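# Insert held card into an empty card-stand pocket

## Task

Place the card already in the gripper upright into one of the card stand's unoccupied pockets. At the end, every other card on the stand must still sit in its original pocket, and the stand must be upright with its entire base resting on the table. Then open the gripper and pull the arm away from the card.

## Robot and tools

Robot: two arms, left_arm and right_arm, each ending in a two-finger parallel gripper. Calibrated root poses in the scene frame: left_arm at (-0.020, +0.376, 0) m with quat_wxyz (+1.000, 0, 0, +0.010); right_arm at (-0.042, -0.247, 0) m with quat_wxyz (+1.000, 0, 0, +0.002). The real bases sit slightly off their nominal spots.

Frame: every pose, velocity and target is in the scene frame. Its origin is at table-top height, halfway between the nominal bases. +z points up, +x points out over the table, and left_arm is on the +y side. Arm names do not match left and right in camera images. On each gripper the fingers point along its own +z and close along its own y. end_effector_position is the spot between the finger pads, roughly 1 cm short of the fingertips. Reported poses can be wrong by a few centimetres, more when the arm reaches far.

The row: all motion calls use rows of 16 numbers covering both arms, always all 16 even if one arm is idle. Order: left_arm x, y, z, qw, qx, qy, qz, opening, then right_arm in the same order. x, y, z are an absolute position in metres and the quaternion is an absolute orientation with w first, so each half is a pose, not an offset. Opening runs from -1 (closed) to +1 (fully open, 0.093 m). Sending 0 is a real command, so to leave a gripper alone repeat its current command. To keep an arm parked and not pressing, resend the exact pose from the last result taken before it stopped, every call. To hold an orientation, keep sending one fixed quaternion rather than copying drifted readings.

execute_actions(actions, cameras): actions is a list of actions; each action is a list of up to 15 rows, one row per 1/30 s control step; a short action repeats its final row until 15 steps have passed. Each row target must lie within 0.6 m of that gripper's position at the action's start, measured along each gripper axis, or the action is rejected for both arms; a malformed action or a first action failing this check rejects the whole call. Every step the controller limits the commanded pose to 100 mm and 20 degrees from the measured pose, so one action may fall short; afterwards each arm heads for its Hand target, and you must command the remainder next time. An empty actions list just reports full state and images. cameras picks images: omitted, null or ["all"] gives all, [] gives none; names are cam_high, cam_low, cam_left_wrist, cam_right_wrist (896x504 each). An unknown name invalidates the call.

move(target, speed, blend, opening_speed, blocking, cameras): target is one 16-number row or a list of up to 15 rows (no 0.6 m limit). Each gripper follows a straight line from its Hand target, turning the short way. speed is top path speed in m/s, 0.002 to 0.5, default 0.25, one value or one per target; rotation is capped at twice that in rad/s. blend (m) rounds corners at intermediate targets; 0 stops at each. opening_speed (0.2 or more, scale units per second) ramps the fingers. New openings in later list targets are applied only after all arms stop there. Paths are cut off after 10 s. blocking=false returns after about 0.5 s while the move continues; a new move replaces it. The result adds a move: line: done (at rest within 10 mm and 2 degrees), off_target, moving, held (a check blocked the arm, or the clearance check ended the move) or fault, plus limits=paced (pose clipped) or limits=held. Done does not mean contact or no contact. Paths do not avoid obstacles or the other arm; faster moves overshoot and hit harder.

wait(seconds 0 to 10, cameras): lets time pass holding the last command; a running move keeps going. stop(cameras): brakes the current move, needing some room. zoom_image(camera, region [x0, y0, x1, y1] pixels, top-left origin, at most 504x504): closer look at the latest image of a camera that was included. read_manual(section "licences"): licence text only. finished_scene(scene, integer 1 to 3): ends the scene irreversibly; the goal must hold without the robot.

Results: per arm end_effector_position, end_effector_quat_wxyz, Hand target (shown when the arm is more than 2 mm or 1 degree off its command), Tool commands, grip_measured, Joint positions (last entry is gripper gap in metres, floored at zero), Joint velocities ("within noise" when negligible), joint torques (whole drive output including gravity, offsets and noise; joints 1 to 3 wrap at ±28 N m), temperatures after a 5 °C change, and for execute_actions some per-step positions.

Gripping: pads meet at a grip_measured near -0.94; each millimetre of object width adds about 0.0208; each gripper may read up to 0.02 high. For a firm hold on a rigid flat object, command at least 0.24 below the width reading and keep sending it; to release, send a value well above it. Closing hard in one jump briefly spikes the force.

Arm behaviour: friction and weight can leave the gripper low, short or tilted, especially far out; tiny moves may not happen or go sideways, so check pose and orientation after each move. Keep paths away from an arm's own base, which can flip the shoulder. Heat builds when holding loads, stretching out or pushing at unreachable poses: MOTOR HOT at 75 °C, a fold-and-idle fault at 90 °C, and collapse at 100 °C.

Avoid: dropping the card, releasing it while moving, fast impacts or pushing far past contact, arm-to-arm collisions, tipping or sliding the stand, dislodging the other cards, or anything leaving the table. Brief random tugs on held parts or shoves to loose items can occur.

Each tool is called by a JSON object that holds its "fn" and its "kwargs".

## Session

{"fn": "execute_actions", "kwargs": {"actions": []}}

Scene clock: 0.00 s.
left_arm: end_effector_position=(+0.3907, +0.2721, +0.2407) grip_measured=-0.987 end_effector_quat_wxyz=(+0.321, +0.628, +0.688, +0.171) | right_arm: end_effector_position=(+0.2675, -0.2002, +0.4968) grip_measured=+1.000 end_effector_quat_wxyz=(+0.831, -0.012, +0.555, -0.022)
Joint positions: left_arm=[-0.268 1.535 1.46 -0.751 0.002 1.232 0] | right_arm=[0.298 0.897 0.992 0.316 0.283 -0.169 0.093]
Joint velocities: within noise
Joint torques (N m): no reading
Heat: left arm: 34 °C; right arm: 38 °C.
Hand target: left_arm +0.3898, +0.2726, +0.2430; +0.321, +0.628, +0.687, +0.172 | right_arm +0.2659, -0.2007, +0.5001; +0.833, -0.011, +0.552, -0.022
Tool commands: left_gripper/opening=-1.0 right_gripper/opening=+1.0

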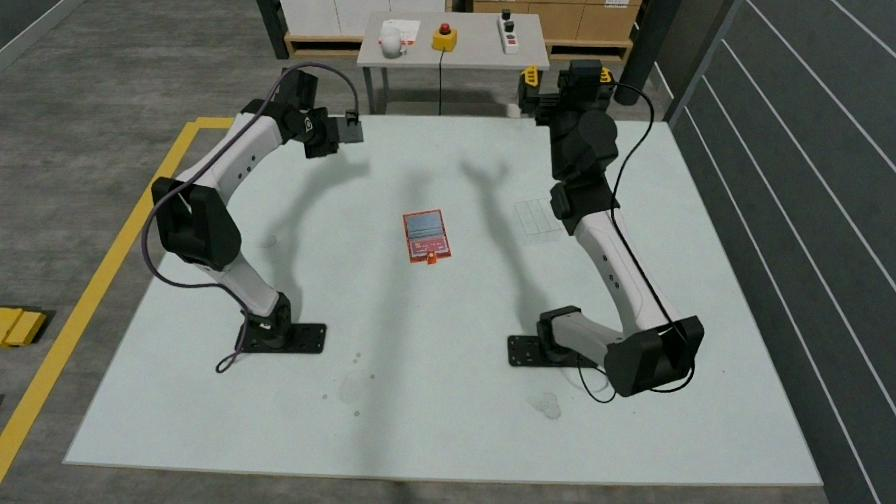

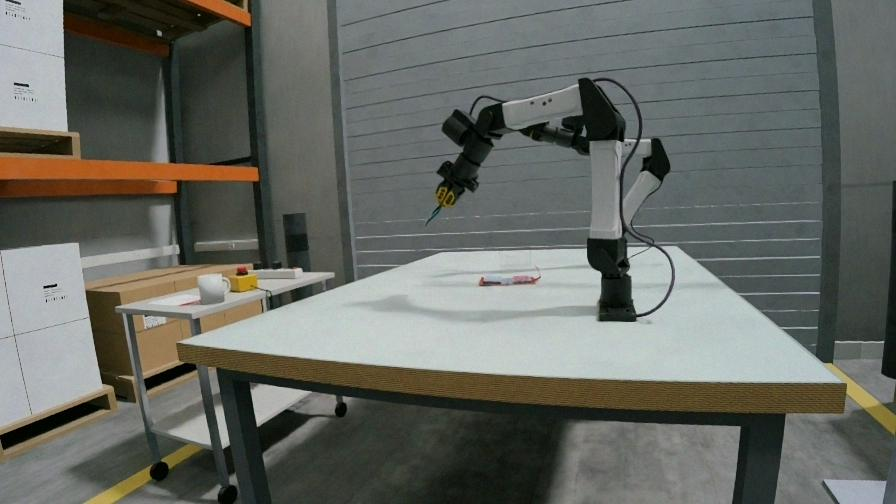

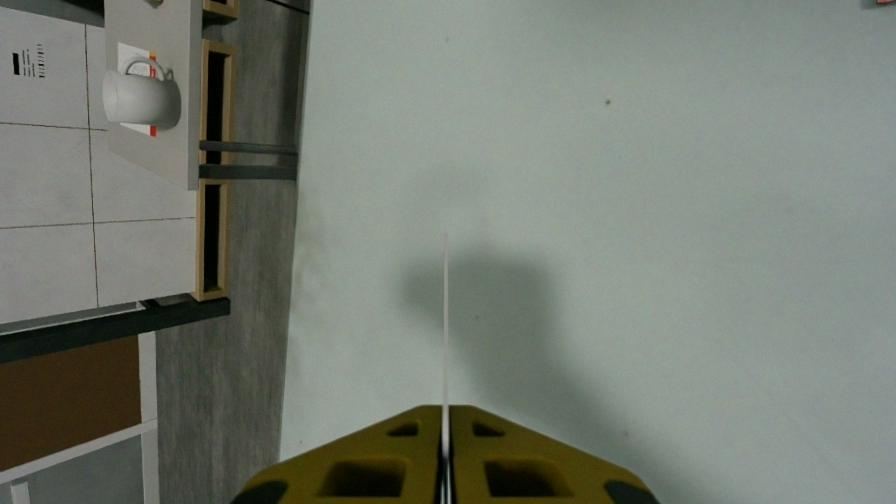

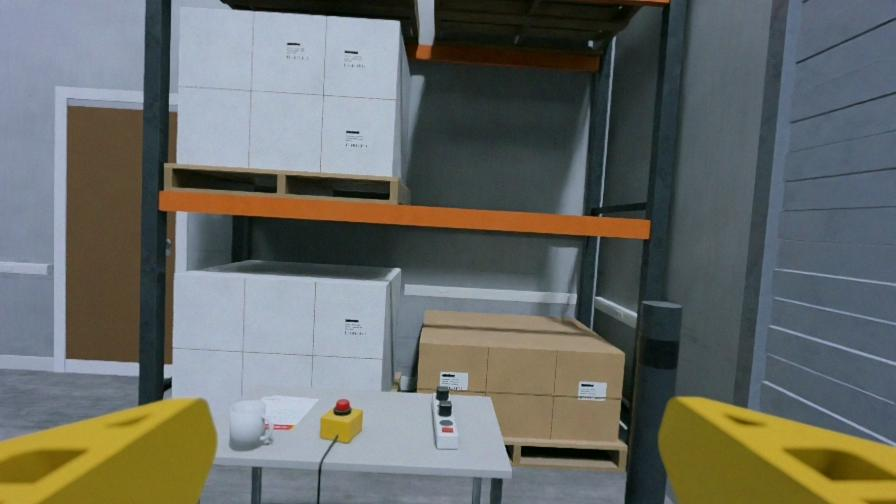

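{"fn": "move", "kwargs": {"target": [0.31, 0.26, 0.33, 0.259, 0, 0.966, 0, -1, 0.33, 0.02, 0.30, 0.5, -0.5, 0.5, 0.5, 1], "speed": 0.25}}

{"fn": "zoom_image", "kwargs": {"camera": "cam_right_wrist", "region": [350, 50, 600, 260]}}

{"fn": "zoom_image", "kwargs": {"camera": "cam_high", "region": [490, 180, 610, 260]}}

Scene clock: 10.87 s.
left_arm: end_effector_position=(+0.3100, +0.2609, +0.3319) grip_measured=-0.987 end_effector_quat_wxyz=(+0.266, +0.004, +0.964, -0.004) | right_arm: end_effector_position=(+0.3285, +0.0171, +0.2955) grip_measured=+1.000 end_effector_quat_wxyz=(+0.501, -0.493, +0.506, +0.500)
Joint positions: left_arm=[-0.458 1.656 2.129 -1.543 -0.211 -0.376 0] | right_arm=[0.251 1.749 1.193 0.559 -1.301 0.015 0.093]
Joint torques (N m): left_arm=[-0.12 -3.6 7.47 1.36 -0.11 0] | right_arm=[0.28 -7.88 8.79 1.74 -0.09 -0.19]
Hand target: left_arm +0.3099, +0.2600, +0.3300; +0.259, +0.000, +0.966, +0.000 | right_arm +0.3299, +0.0199, +0.3000; +0.501, -0.499, +0.500, +0.500
Off the commanded pose: left_arm 0.002 m, 1 deg | right_arm 0.006 m, 1 deg.
move: done

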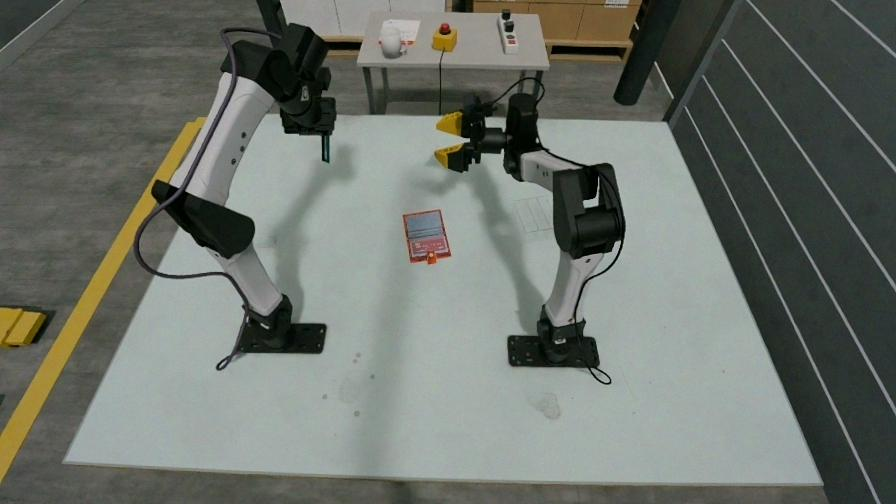

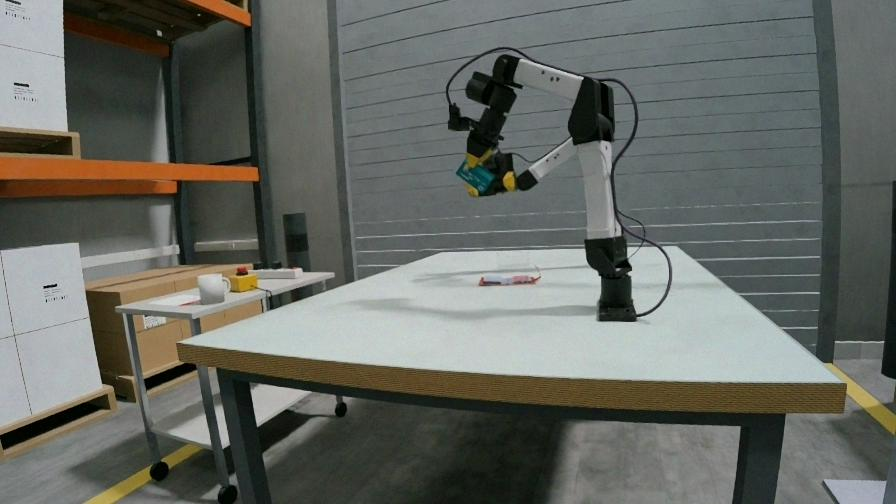

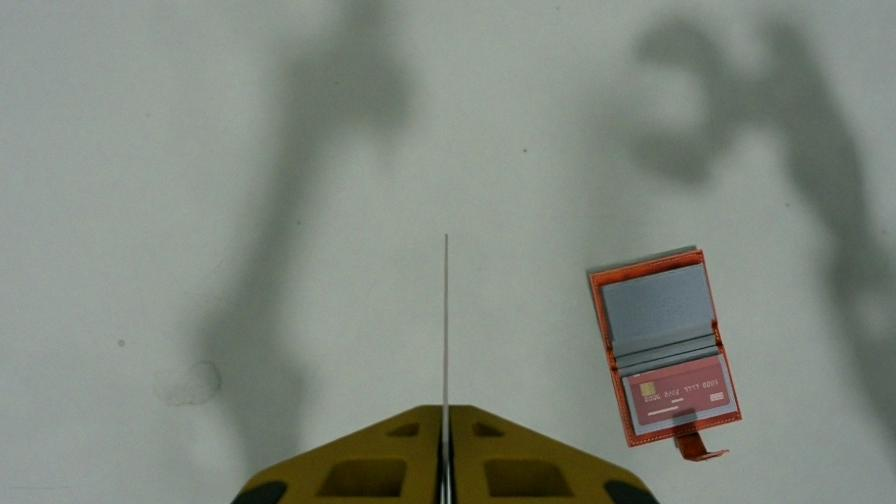

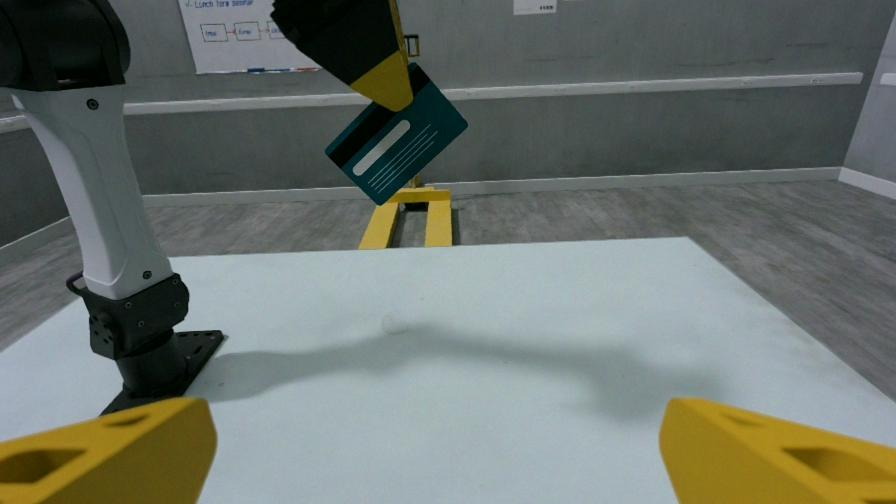

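Scaled by 2.016 from the camera's 896x504 image, which has a finer 1280x720 frame.

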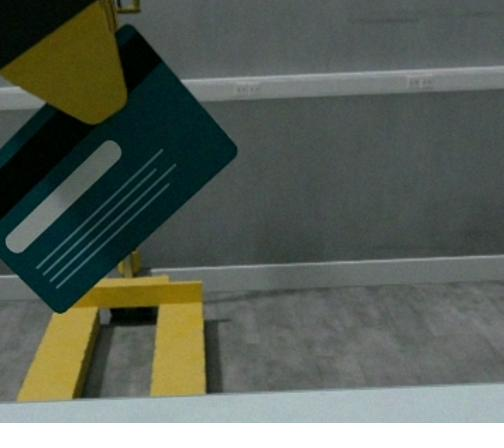

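Scaled by 4.200 from the camera's 896x504 image, which has a finer 1280x720 frame.

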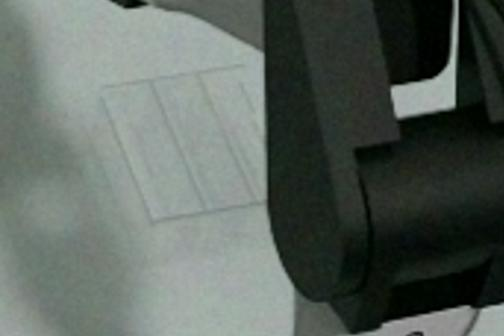

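{"fn": "move", "kwargs": {"target": [0.36, 0.11, 0.335, 0.4472, 0.548, 0.548, -0.447, -1, 0.364, -0.01, 0.311, 0.5, -0.5, 0.5, 0.5, 1], "speed": 0.2}}

{"fn": "zoom_image", "kwargs": {"camera": "cam_right_wrist", "region": [350, 50, 600, 460]}}

Scene clock: 34.27 s.
left_arm: end_effector_position=(+0.3590, +0.1139, +0.3375) grip_measured=-0.987 end_effector_quat_wxyz=(+0.453, +0.544, +0.551, -0.442) | right_arm: end_effector_position=(+0.3589, -0.0088, +0.3092) grip_measured=+1.000 end_effector_quat_wxyz=(+0.501, -0.498, +0.500, +0.500)
Joint positions: left_arm=[-0.274 1.804 1.744 -0.586 1.233 0.624 0] | right_arm=[0.17 1.83 1.346 0.498 -1.393 0.014 0.093]
Joint torques (N m): left_arm=[-0.29 -5.64 9.44 1.58 0.64 0.2] | right_arm=[-0.68 -8.14 8.85 1.65 -0.1 -0.14]
Heat: left arm: 36 °C; right arm: 43 °C.
Hand target: left_arm +0.3599, +0.1100, +0.3350; +0.448, +0.547, +0.548, -0.447 | right_arm +0.3639, -0.0101, +0.3109; +0.501, -0.499, +0.500, +0.500
Off the commanded pose: left_arm 0.005 m, 1 deg | right_arm 0.006 m, 0 deg.
move: done

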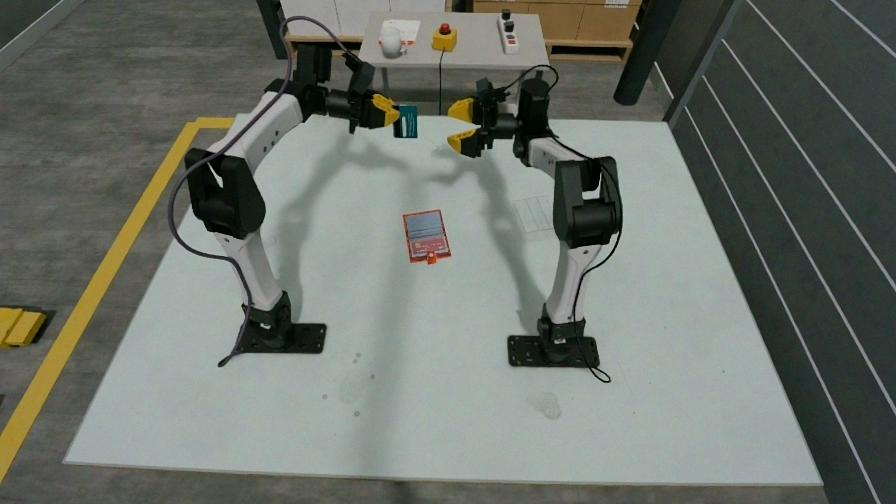

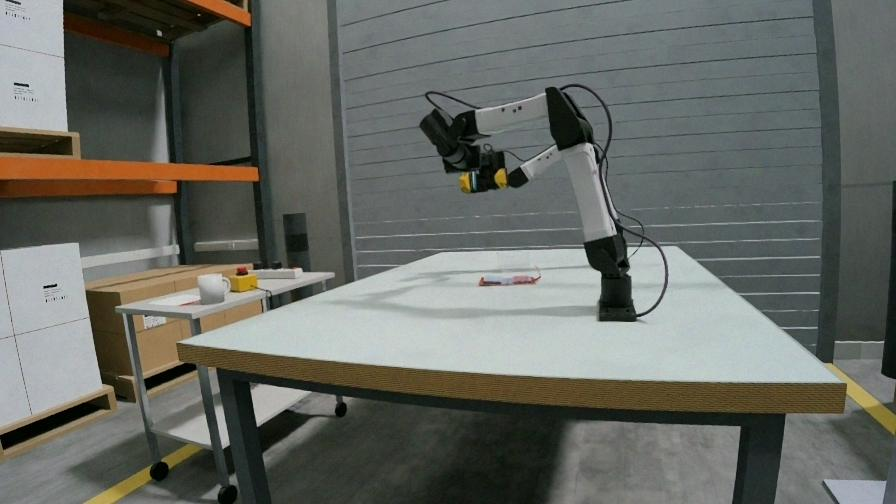

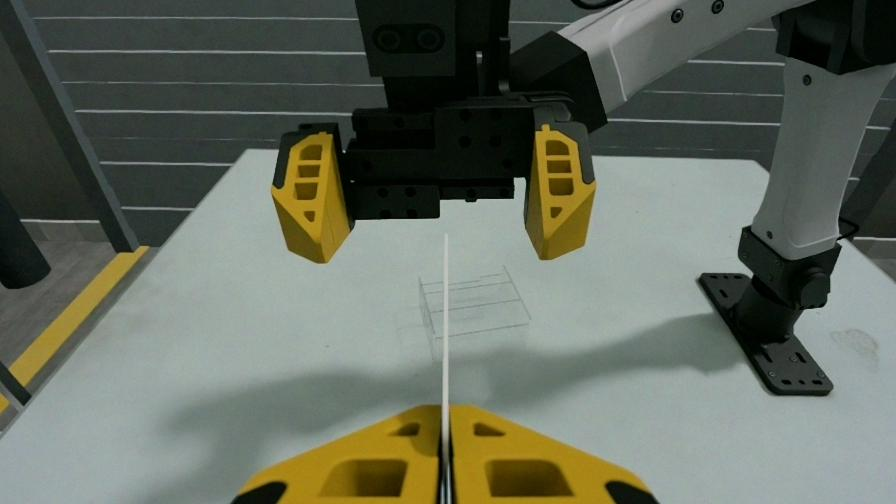

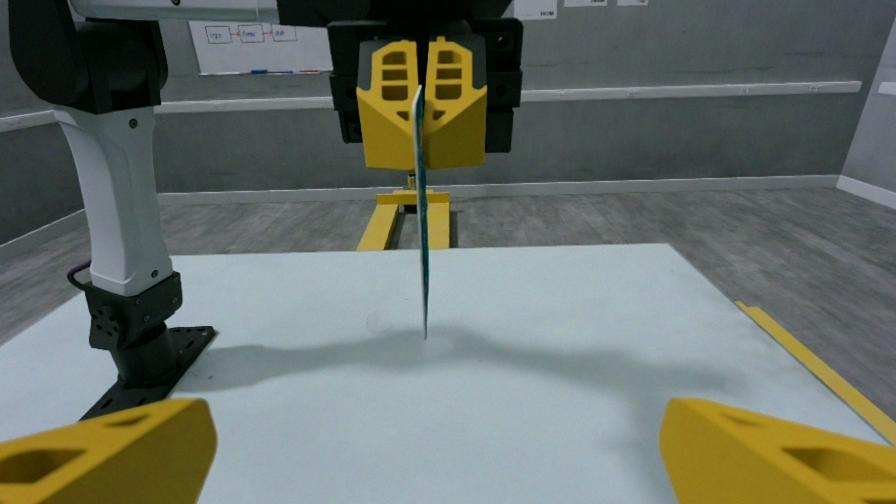

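Scaled by 1.229 from the camera's 896x504 image, which has a finer 1280x720 frame.

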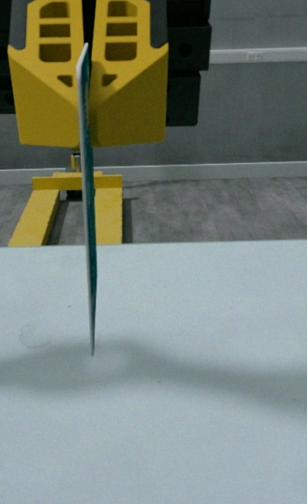

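{"fn": "move", "kwargs": {"target": [0.36, 0.11, 0.335, 0.4472, 0.548, 0.548, -0.447, -1, 0.358, 0.048, 0.319, 0.5, -0.5, 0.5, 0.5, 1], "speed": 0.1, "cameras": ["cam_left_wrist", "cam_right_wrist"]}}

{"fn": "zoom_image", "kwargs": {"camera": "cam_right_wrist", "region": [350, 50, 600, 460]}}

Scene clock: 48.50 s.
left_arm: end_effector_position=(+0.3582, +0.1132, +0.3374) grip_measured=-0.987 end_effector_quat_wxyz=(+0.452, +0.545, +0.550, -0.442) | right_arm: end_effector_position=(+0.3518, +0.0457, +0.3174) grip_measured=+1.000 end_effector_quat_wxyz=(+0.497, -0.500, +0.499, +0.504)
Joint positions: left_arm=[-0.276 1.804 1.744 -0.588 1.234 0.626 0] | right_arm=[0.302 1.852 1.41 0.448 -1.272 0.011 0.093]
Joint torques (N m): left_arm=[-0.13 -5.59 9.48 1.55 0.63 0.19] | right_arm=[-0.02 -8.44 8.96 1.78 0.11 -0.21]
Hand target: left_arm +0.3599, +0.1100, +0.3349; +0.448, +0.547, +0.548, -0.447 | right_arm +0.3577, +0.0478, +0.3190; +0.500, -0.500, +0.500, +0.500
Off the commanded pose: left_arm 0.004 m, 1 deg | right_arm 0.007 m, 1 deg.
move: done
Images, in order: cam_left_wrist, cam_right_wrist.

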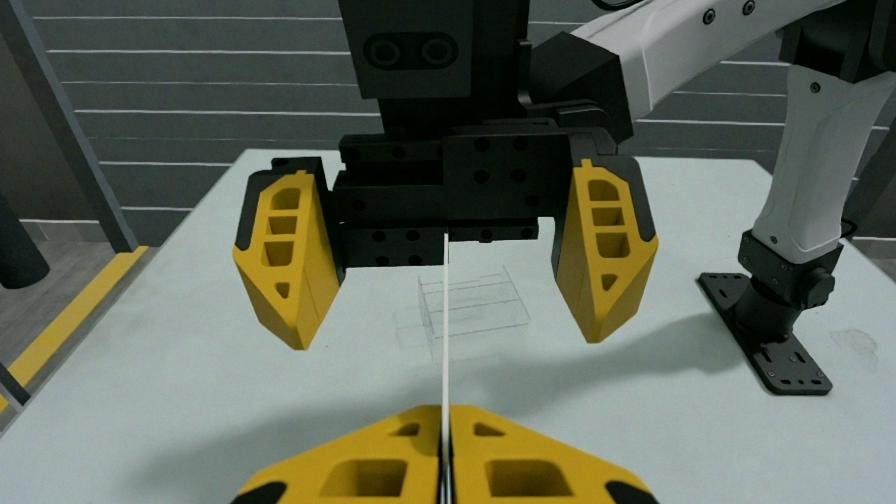

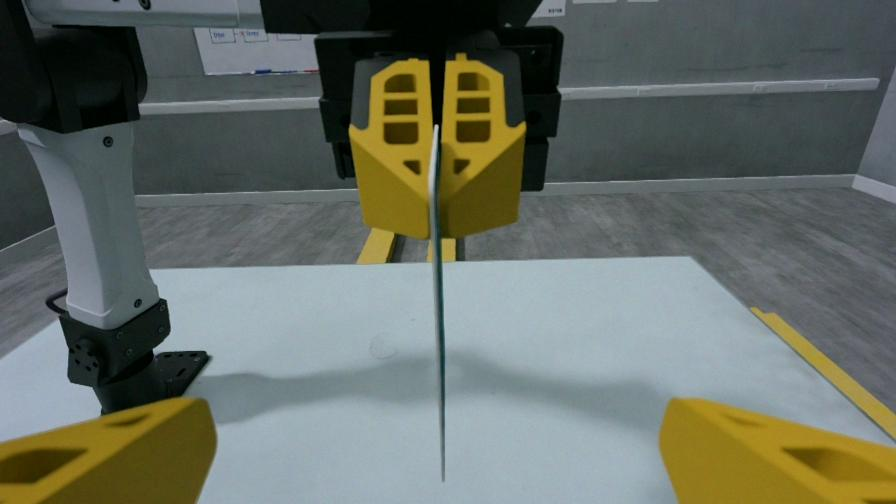

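Scaled by 1.229 from the camera's 896x504 image, which has a finer 1280x720 frame.

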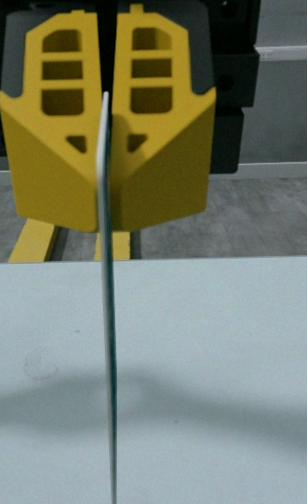

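{"fn": "move", "kwargs": {"target": [0.36, 0.11, 0.335, 0.4472, 0.548, 0.548, -0.447, -1, 0.358, 0.0775, 0.319, 0.5, -0.5, 0.5, 0.5, 1], "speed": 0.08}}

{"fn": "zoom_image", "kwargs": {"camera": "cam_right_wrist", "region": [350, 94, 600, 504]}}

{"fn": "zoom_image", "kwargs": {"camera": "cam_high", "region": [370, 70, 490, 170]}}

{"fn": "zoom_image", "kwargs": {"camera": "cam_low", "region": [440, 140, 540, 220]}}

Scene clock: 57.37 s.
left_arm: end_effector_position=(+0.3582, +0.1132, +0.3374) grip_measured=-0.987 end_effector_quat_wxyz=(+0.452, +0.545, +0.550, -0.442) | right_arm: end_effector_position=(+0.3522, +0.0746, +0.3176) grip_measured=+1.000 end_effector_quat_wxyz=(+0.497, -0.500, +0.499, +0.503)
Joint positions: left_arm=[-0.276 1.804 1.744 -0.588 1.234 0.627 0] | right_arm=[0.366 1.888 1.459 0.434 -1.207 0.01 0.093]
Joint torques (N m): left_arm=[-0.13 -5.6 9.48 1.55 0.63 0.19] | right_arm=[0.05 -8.84 9.05 1.83 0.13 -0.2]
Hand target: left_arm +0.3599, +0.1100, +0.3349; +0.448, +0.547, +0.548, -0.447 | right_arm +0.3577, +0.0773, +0.3190; +0.500, -0.500, +0.500, +0.500
Off the commanded pose: left_arm 0.004 m, 1 deg | right_arm 0.007 m, 1 deg.
move: done

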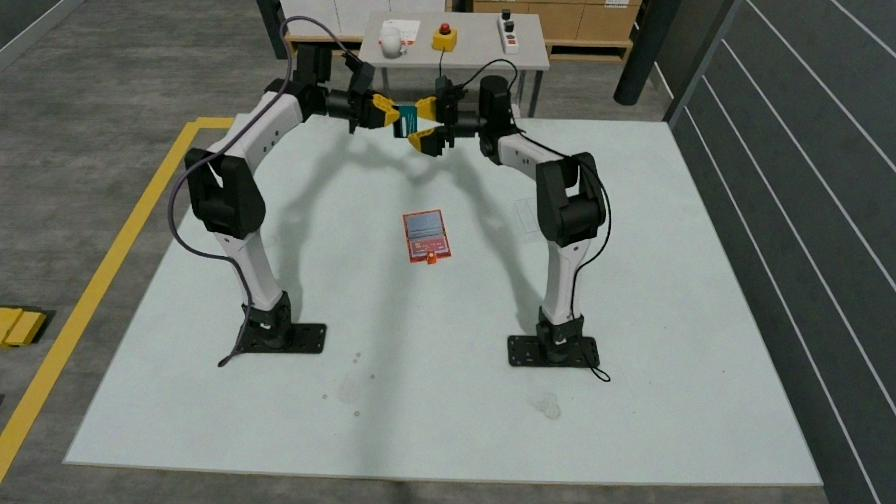

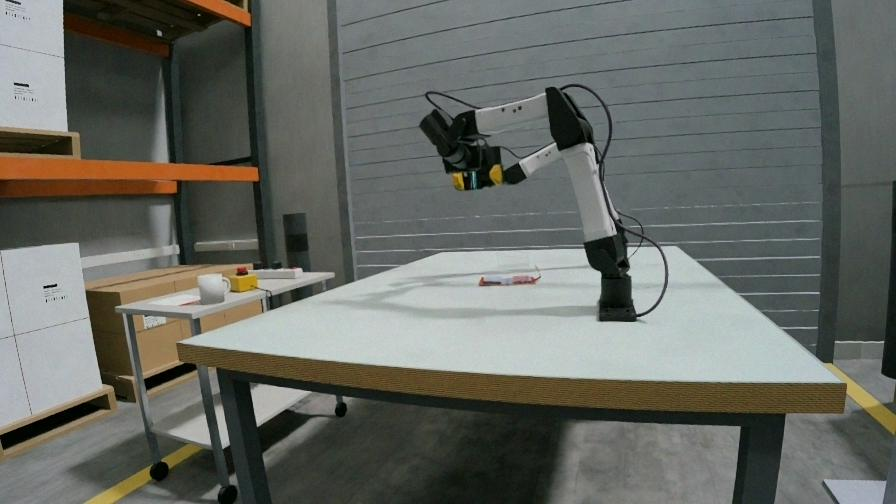

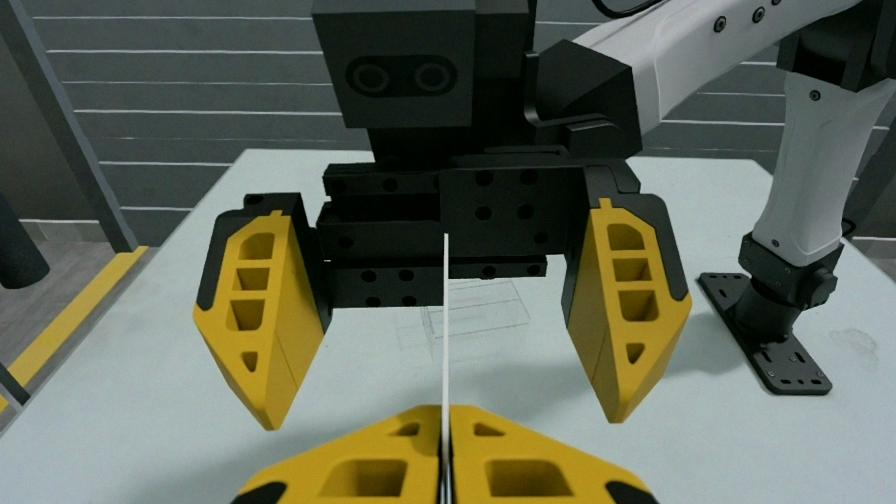

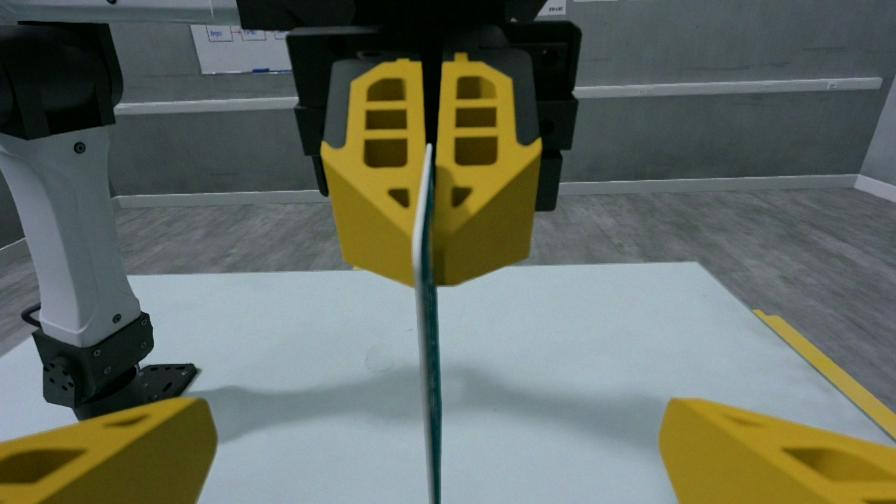

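Scaled by 1.229 from the camera's 896x504 image, which has a finer 1280x720 frame.

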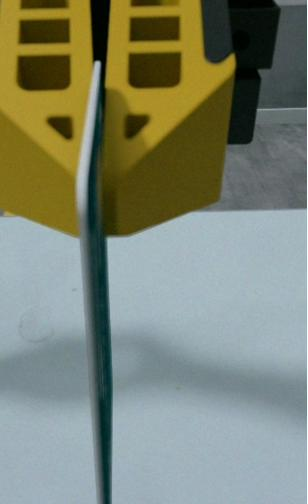

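Scaled by 4.200 from the camera's 896x504 image, which has a finer 1280x720 frame.

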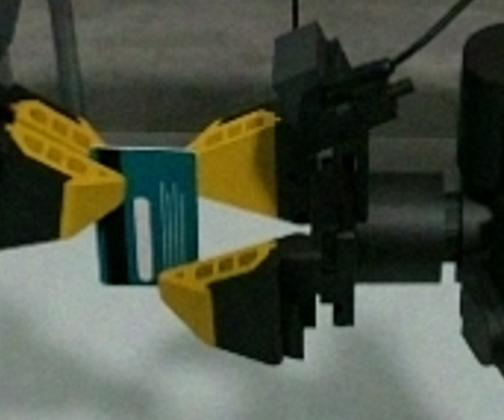

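Scaled by 5.040 from the camera's 896x504 image, which has a finer 1280x720 frame.

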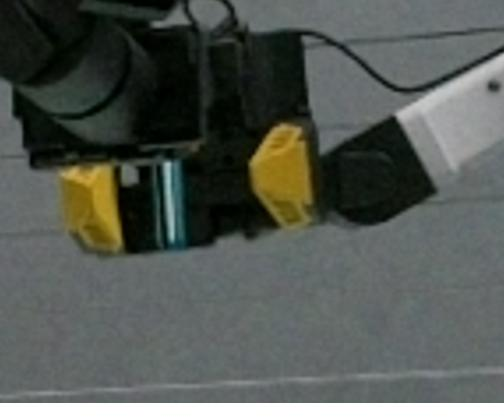

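{"fn": "move", "kwargs": {"target": [0.36, 0.11, 0.335, 0.4472, 0.548, 0.548, -0.447, -1, 0.358, 0.0775, 0.319, 0.5, -0.5, 0.5, 0.5, -1], "opening_speed": 0.7}}

{"fn": "zoom_image", "kwargs": {"camera": "cam_high", "region": [370, 70, 490, 170]}}

Scene clock: 66.93 s.
left_arm: end_effector_position=(+0.3579, +0.1133, +0.3370) grip_measured=-0.987 end_effector_quat_wxyz=(+0.451, +0.544, +0.551, -0.443) | right_arm: end_effector_position=(+0.3518, +0.0752, +0.3174) grip_measured=-0.973 end_effector_quat_wxyz=(+0.501, -0.504, +0.495, +0.500)
Joint positions: left_arm=[-0.276 1.804 1.744 -0.592 1.234 0.627 0] | right_arm=[0.368 1.888 1.459 0.432 -1.206 -0.007 0]
Joint torques (N m): left_arm=[-0.13 -5.59 9.51 1.58 0.62 0.2] | right_arm=[-0.12 -8.83 9.05 1.85 0.1 -0.01]
Hand target: left_arm +0.3599, +0.1100, +0.3349; +0.448, +0.547, +0.548, -0.447 | right_arm +0.3578, +0.0773, +0.3190; +0.500, -0.500, +0.500, +0.500
Off the commanded pose: left_arm 0.004 m, 1 deg | right_arm 0.007 m, 1 deg.
move: done

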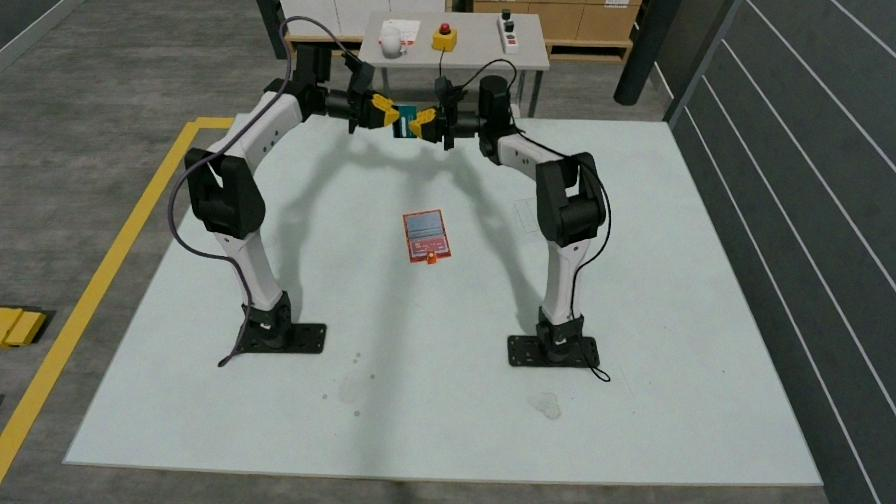

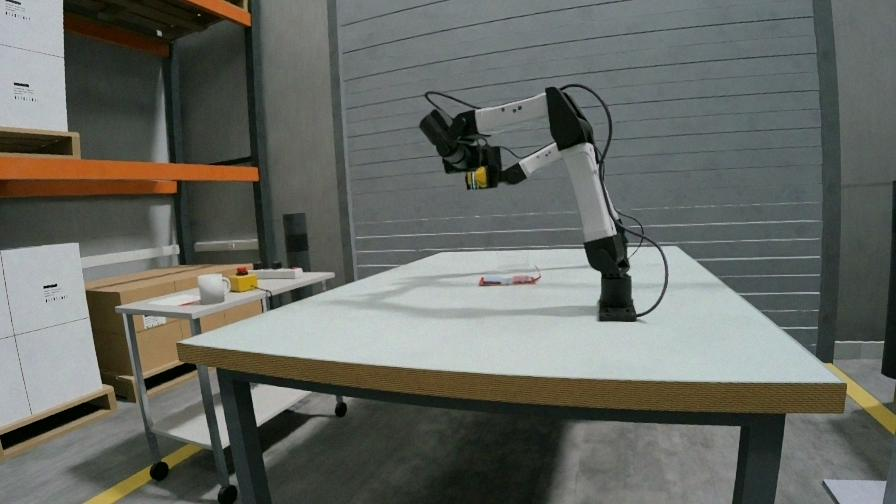

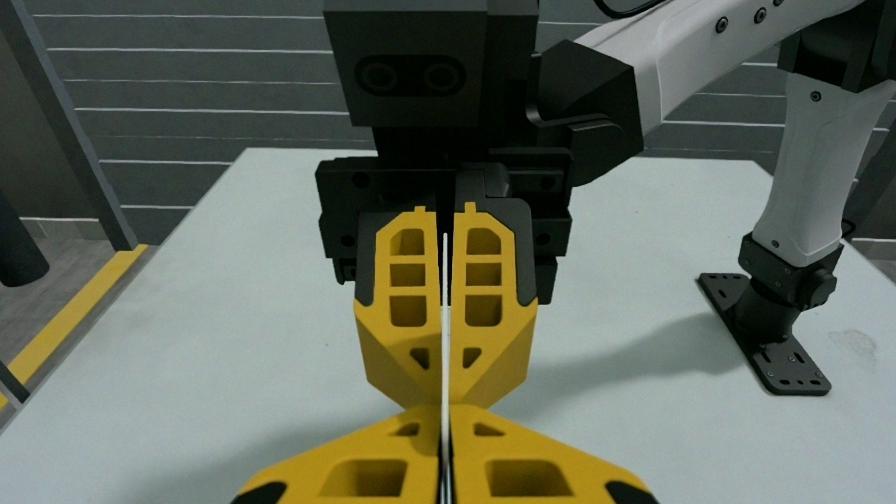

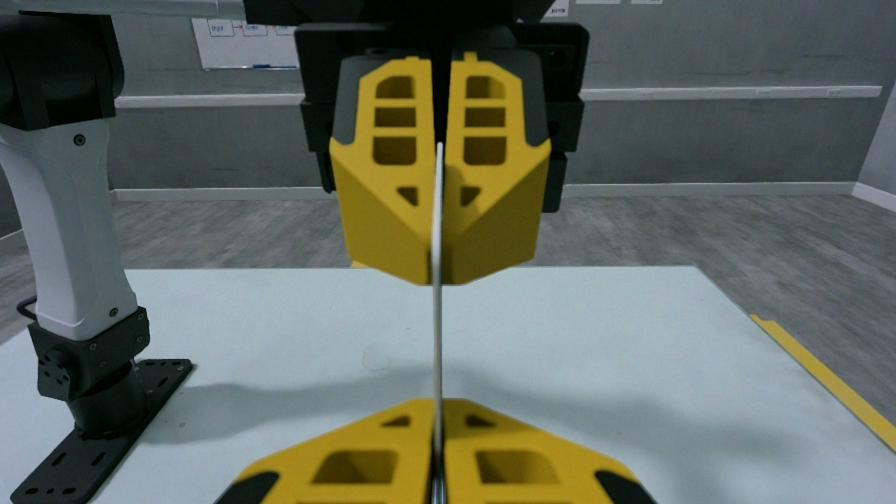

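Scaled by 4.200 from the camera's 896x504 image, which has a finer 1280x720 frame.

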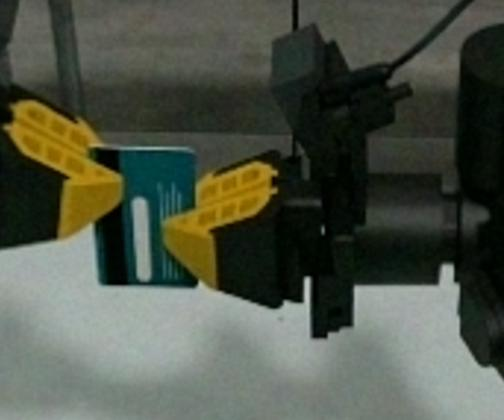

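{"fn": "move", "kwargs": {"target": [[0.36, 0.11, 0.335, 0.4472, 0.548, 0.548, -0.447, 0.3, 0.358, 0.0775, 0.319, 0.5, -0.5, 0.5, 0.5, -1],[0.36, 0.16, 0.345, 0.4472, 0.548, 0.548, -0.447, 0.3, 0.358, 0.0775, 0.319, 0.5, -0.5, 0.5, 0.5, -1],[0.35, 0.26, 0.34, 0.5, 0.5, 0.5, -0.5, 0.3, 0.345, -0.06, 0.30, 0.3, -0.38, 0.83, 0.3, -1],[0.35, 0.26, 0.34, 0.5, 0.5, 0.5, -0.5, 0.3, 0.327, -0.25, 0.20, 0, -0.122, 0.9925, 0, -1]], "opening_speed": 1.2, "blend": [0, 0.02, 0.05, 0], "speed": [0.1, 0.12, 0.25, 0.25]}}

{"fn": "zoom_image", "kwargs": {"camera": "cam_right_wrist", "region": [250, 0, 650, 400]}}

Scene clock: 98.03 s.
left_arm: end_effector_position=(+0.3492, +0.2578, +0.3366) grip_measured=+0.298 end_effector_quat_wxyz=(+0.527, +0.465, +0.540, -0.463) | right_arm: end_effector_position=(+0.3306, -0.2471, +0.2084) grip_measured=-0.973 end_effector_quat_wxyz=(+0.064, -0.128, +0.990, -0.004)
Joint positions: left_arm=[0.118 1.84 1.777 -1.367 1.555 1.419 0.059] | right_arm=[-0.007 1.895 1.998 -1.546 -0.009 -0.26 0]
Joint torques (N m): left_arm=[0.72 -6.5 8.02 0.48 0.9 0.21] | right_arm=[-0.5 -7.94 4.55 0.6 0.11 -0.03]
Heat: left arm: 40 °C; right arm: 50 °C.
Hand target: left_arm +0.3500, +0.2594, +0.3399; +0.532, +0.465, +0.538, -0.460 | right_arm +0.3268, -0.2499, +0.1997; +0.044, -0.122, +0.992, -0.006
Off the commanded pose: left_arm 0.004 m, 8 deg | right_arm 0.010 m, 7 deg.
joint sent to its limit (left arm) — joint 5 (wrist yaw), upper limit. The joint targets are off in orientation, not in position.
joint sent to its limit (right arm) — joint 4 (wrist pitch), lower limit. The joint targets are off in orientation, not in position.
move: off_target (left_arm, right_arm)

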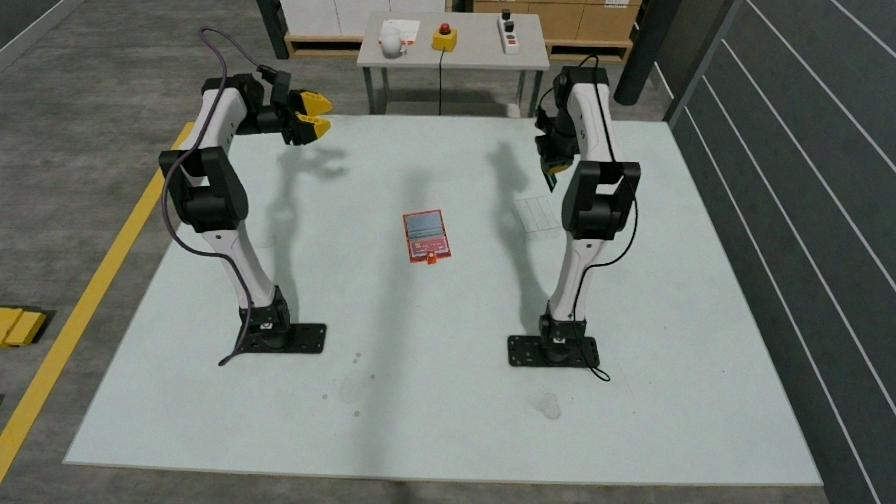

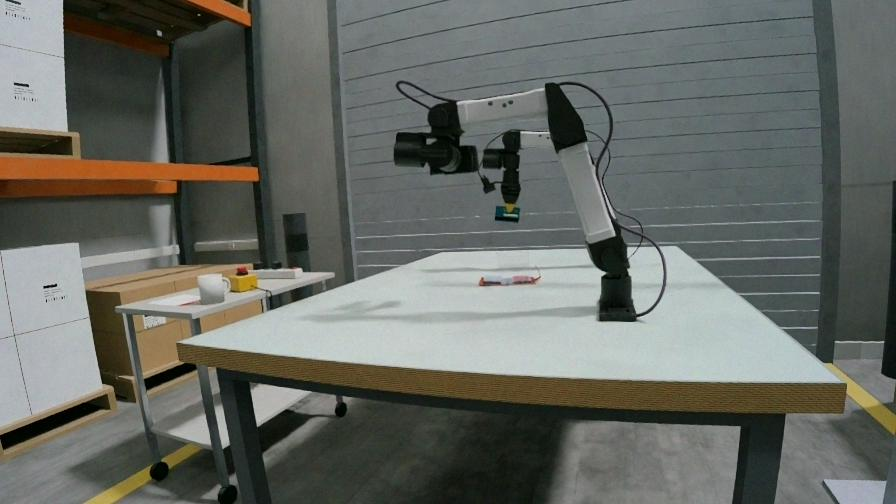

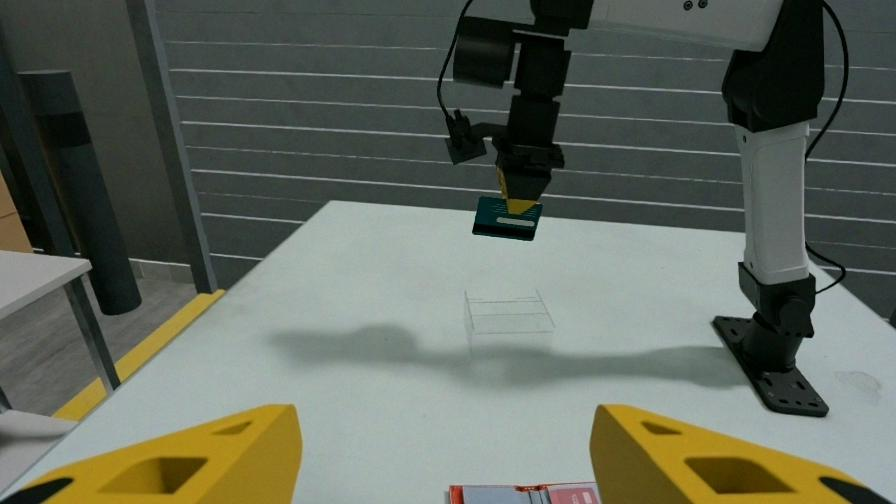

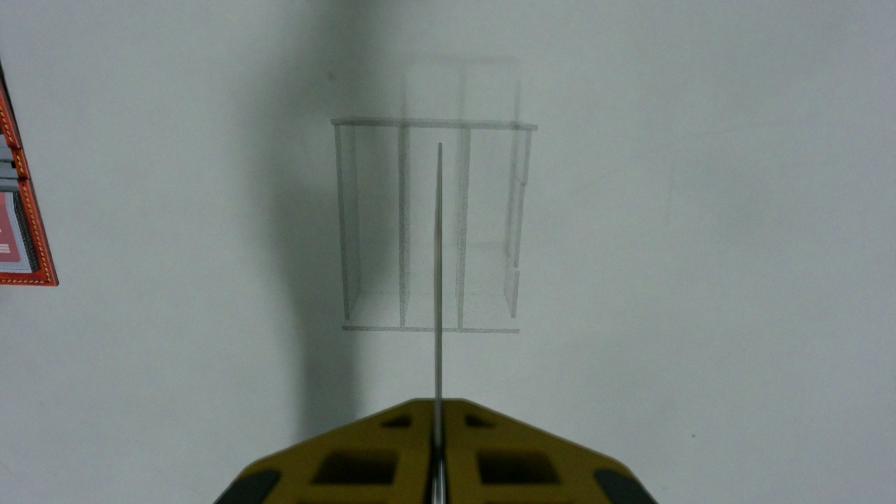

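Scaled by 1.260 from the camera's 896x504 image, which has a finer 1280x720 frame.

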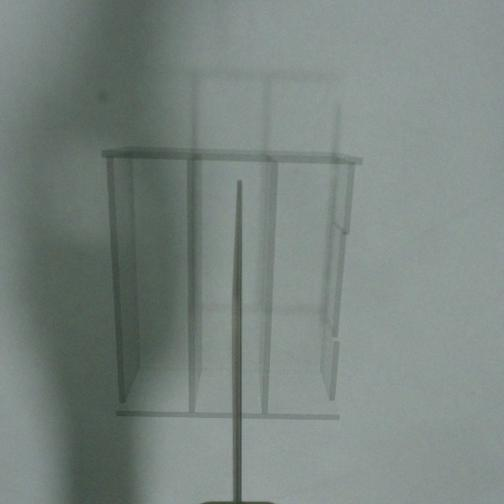

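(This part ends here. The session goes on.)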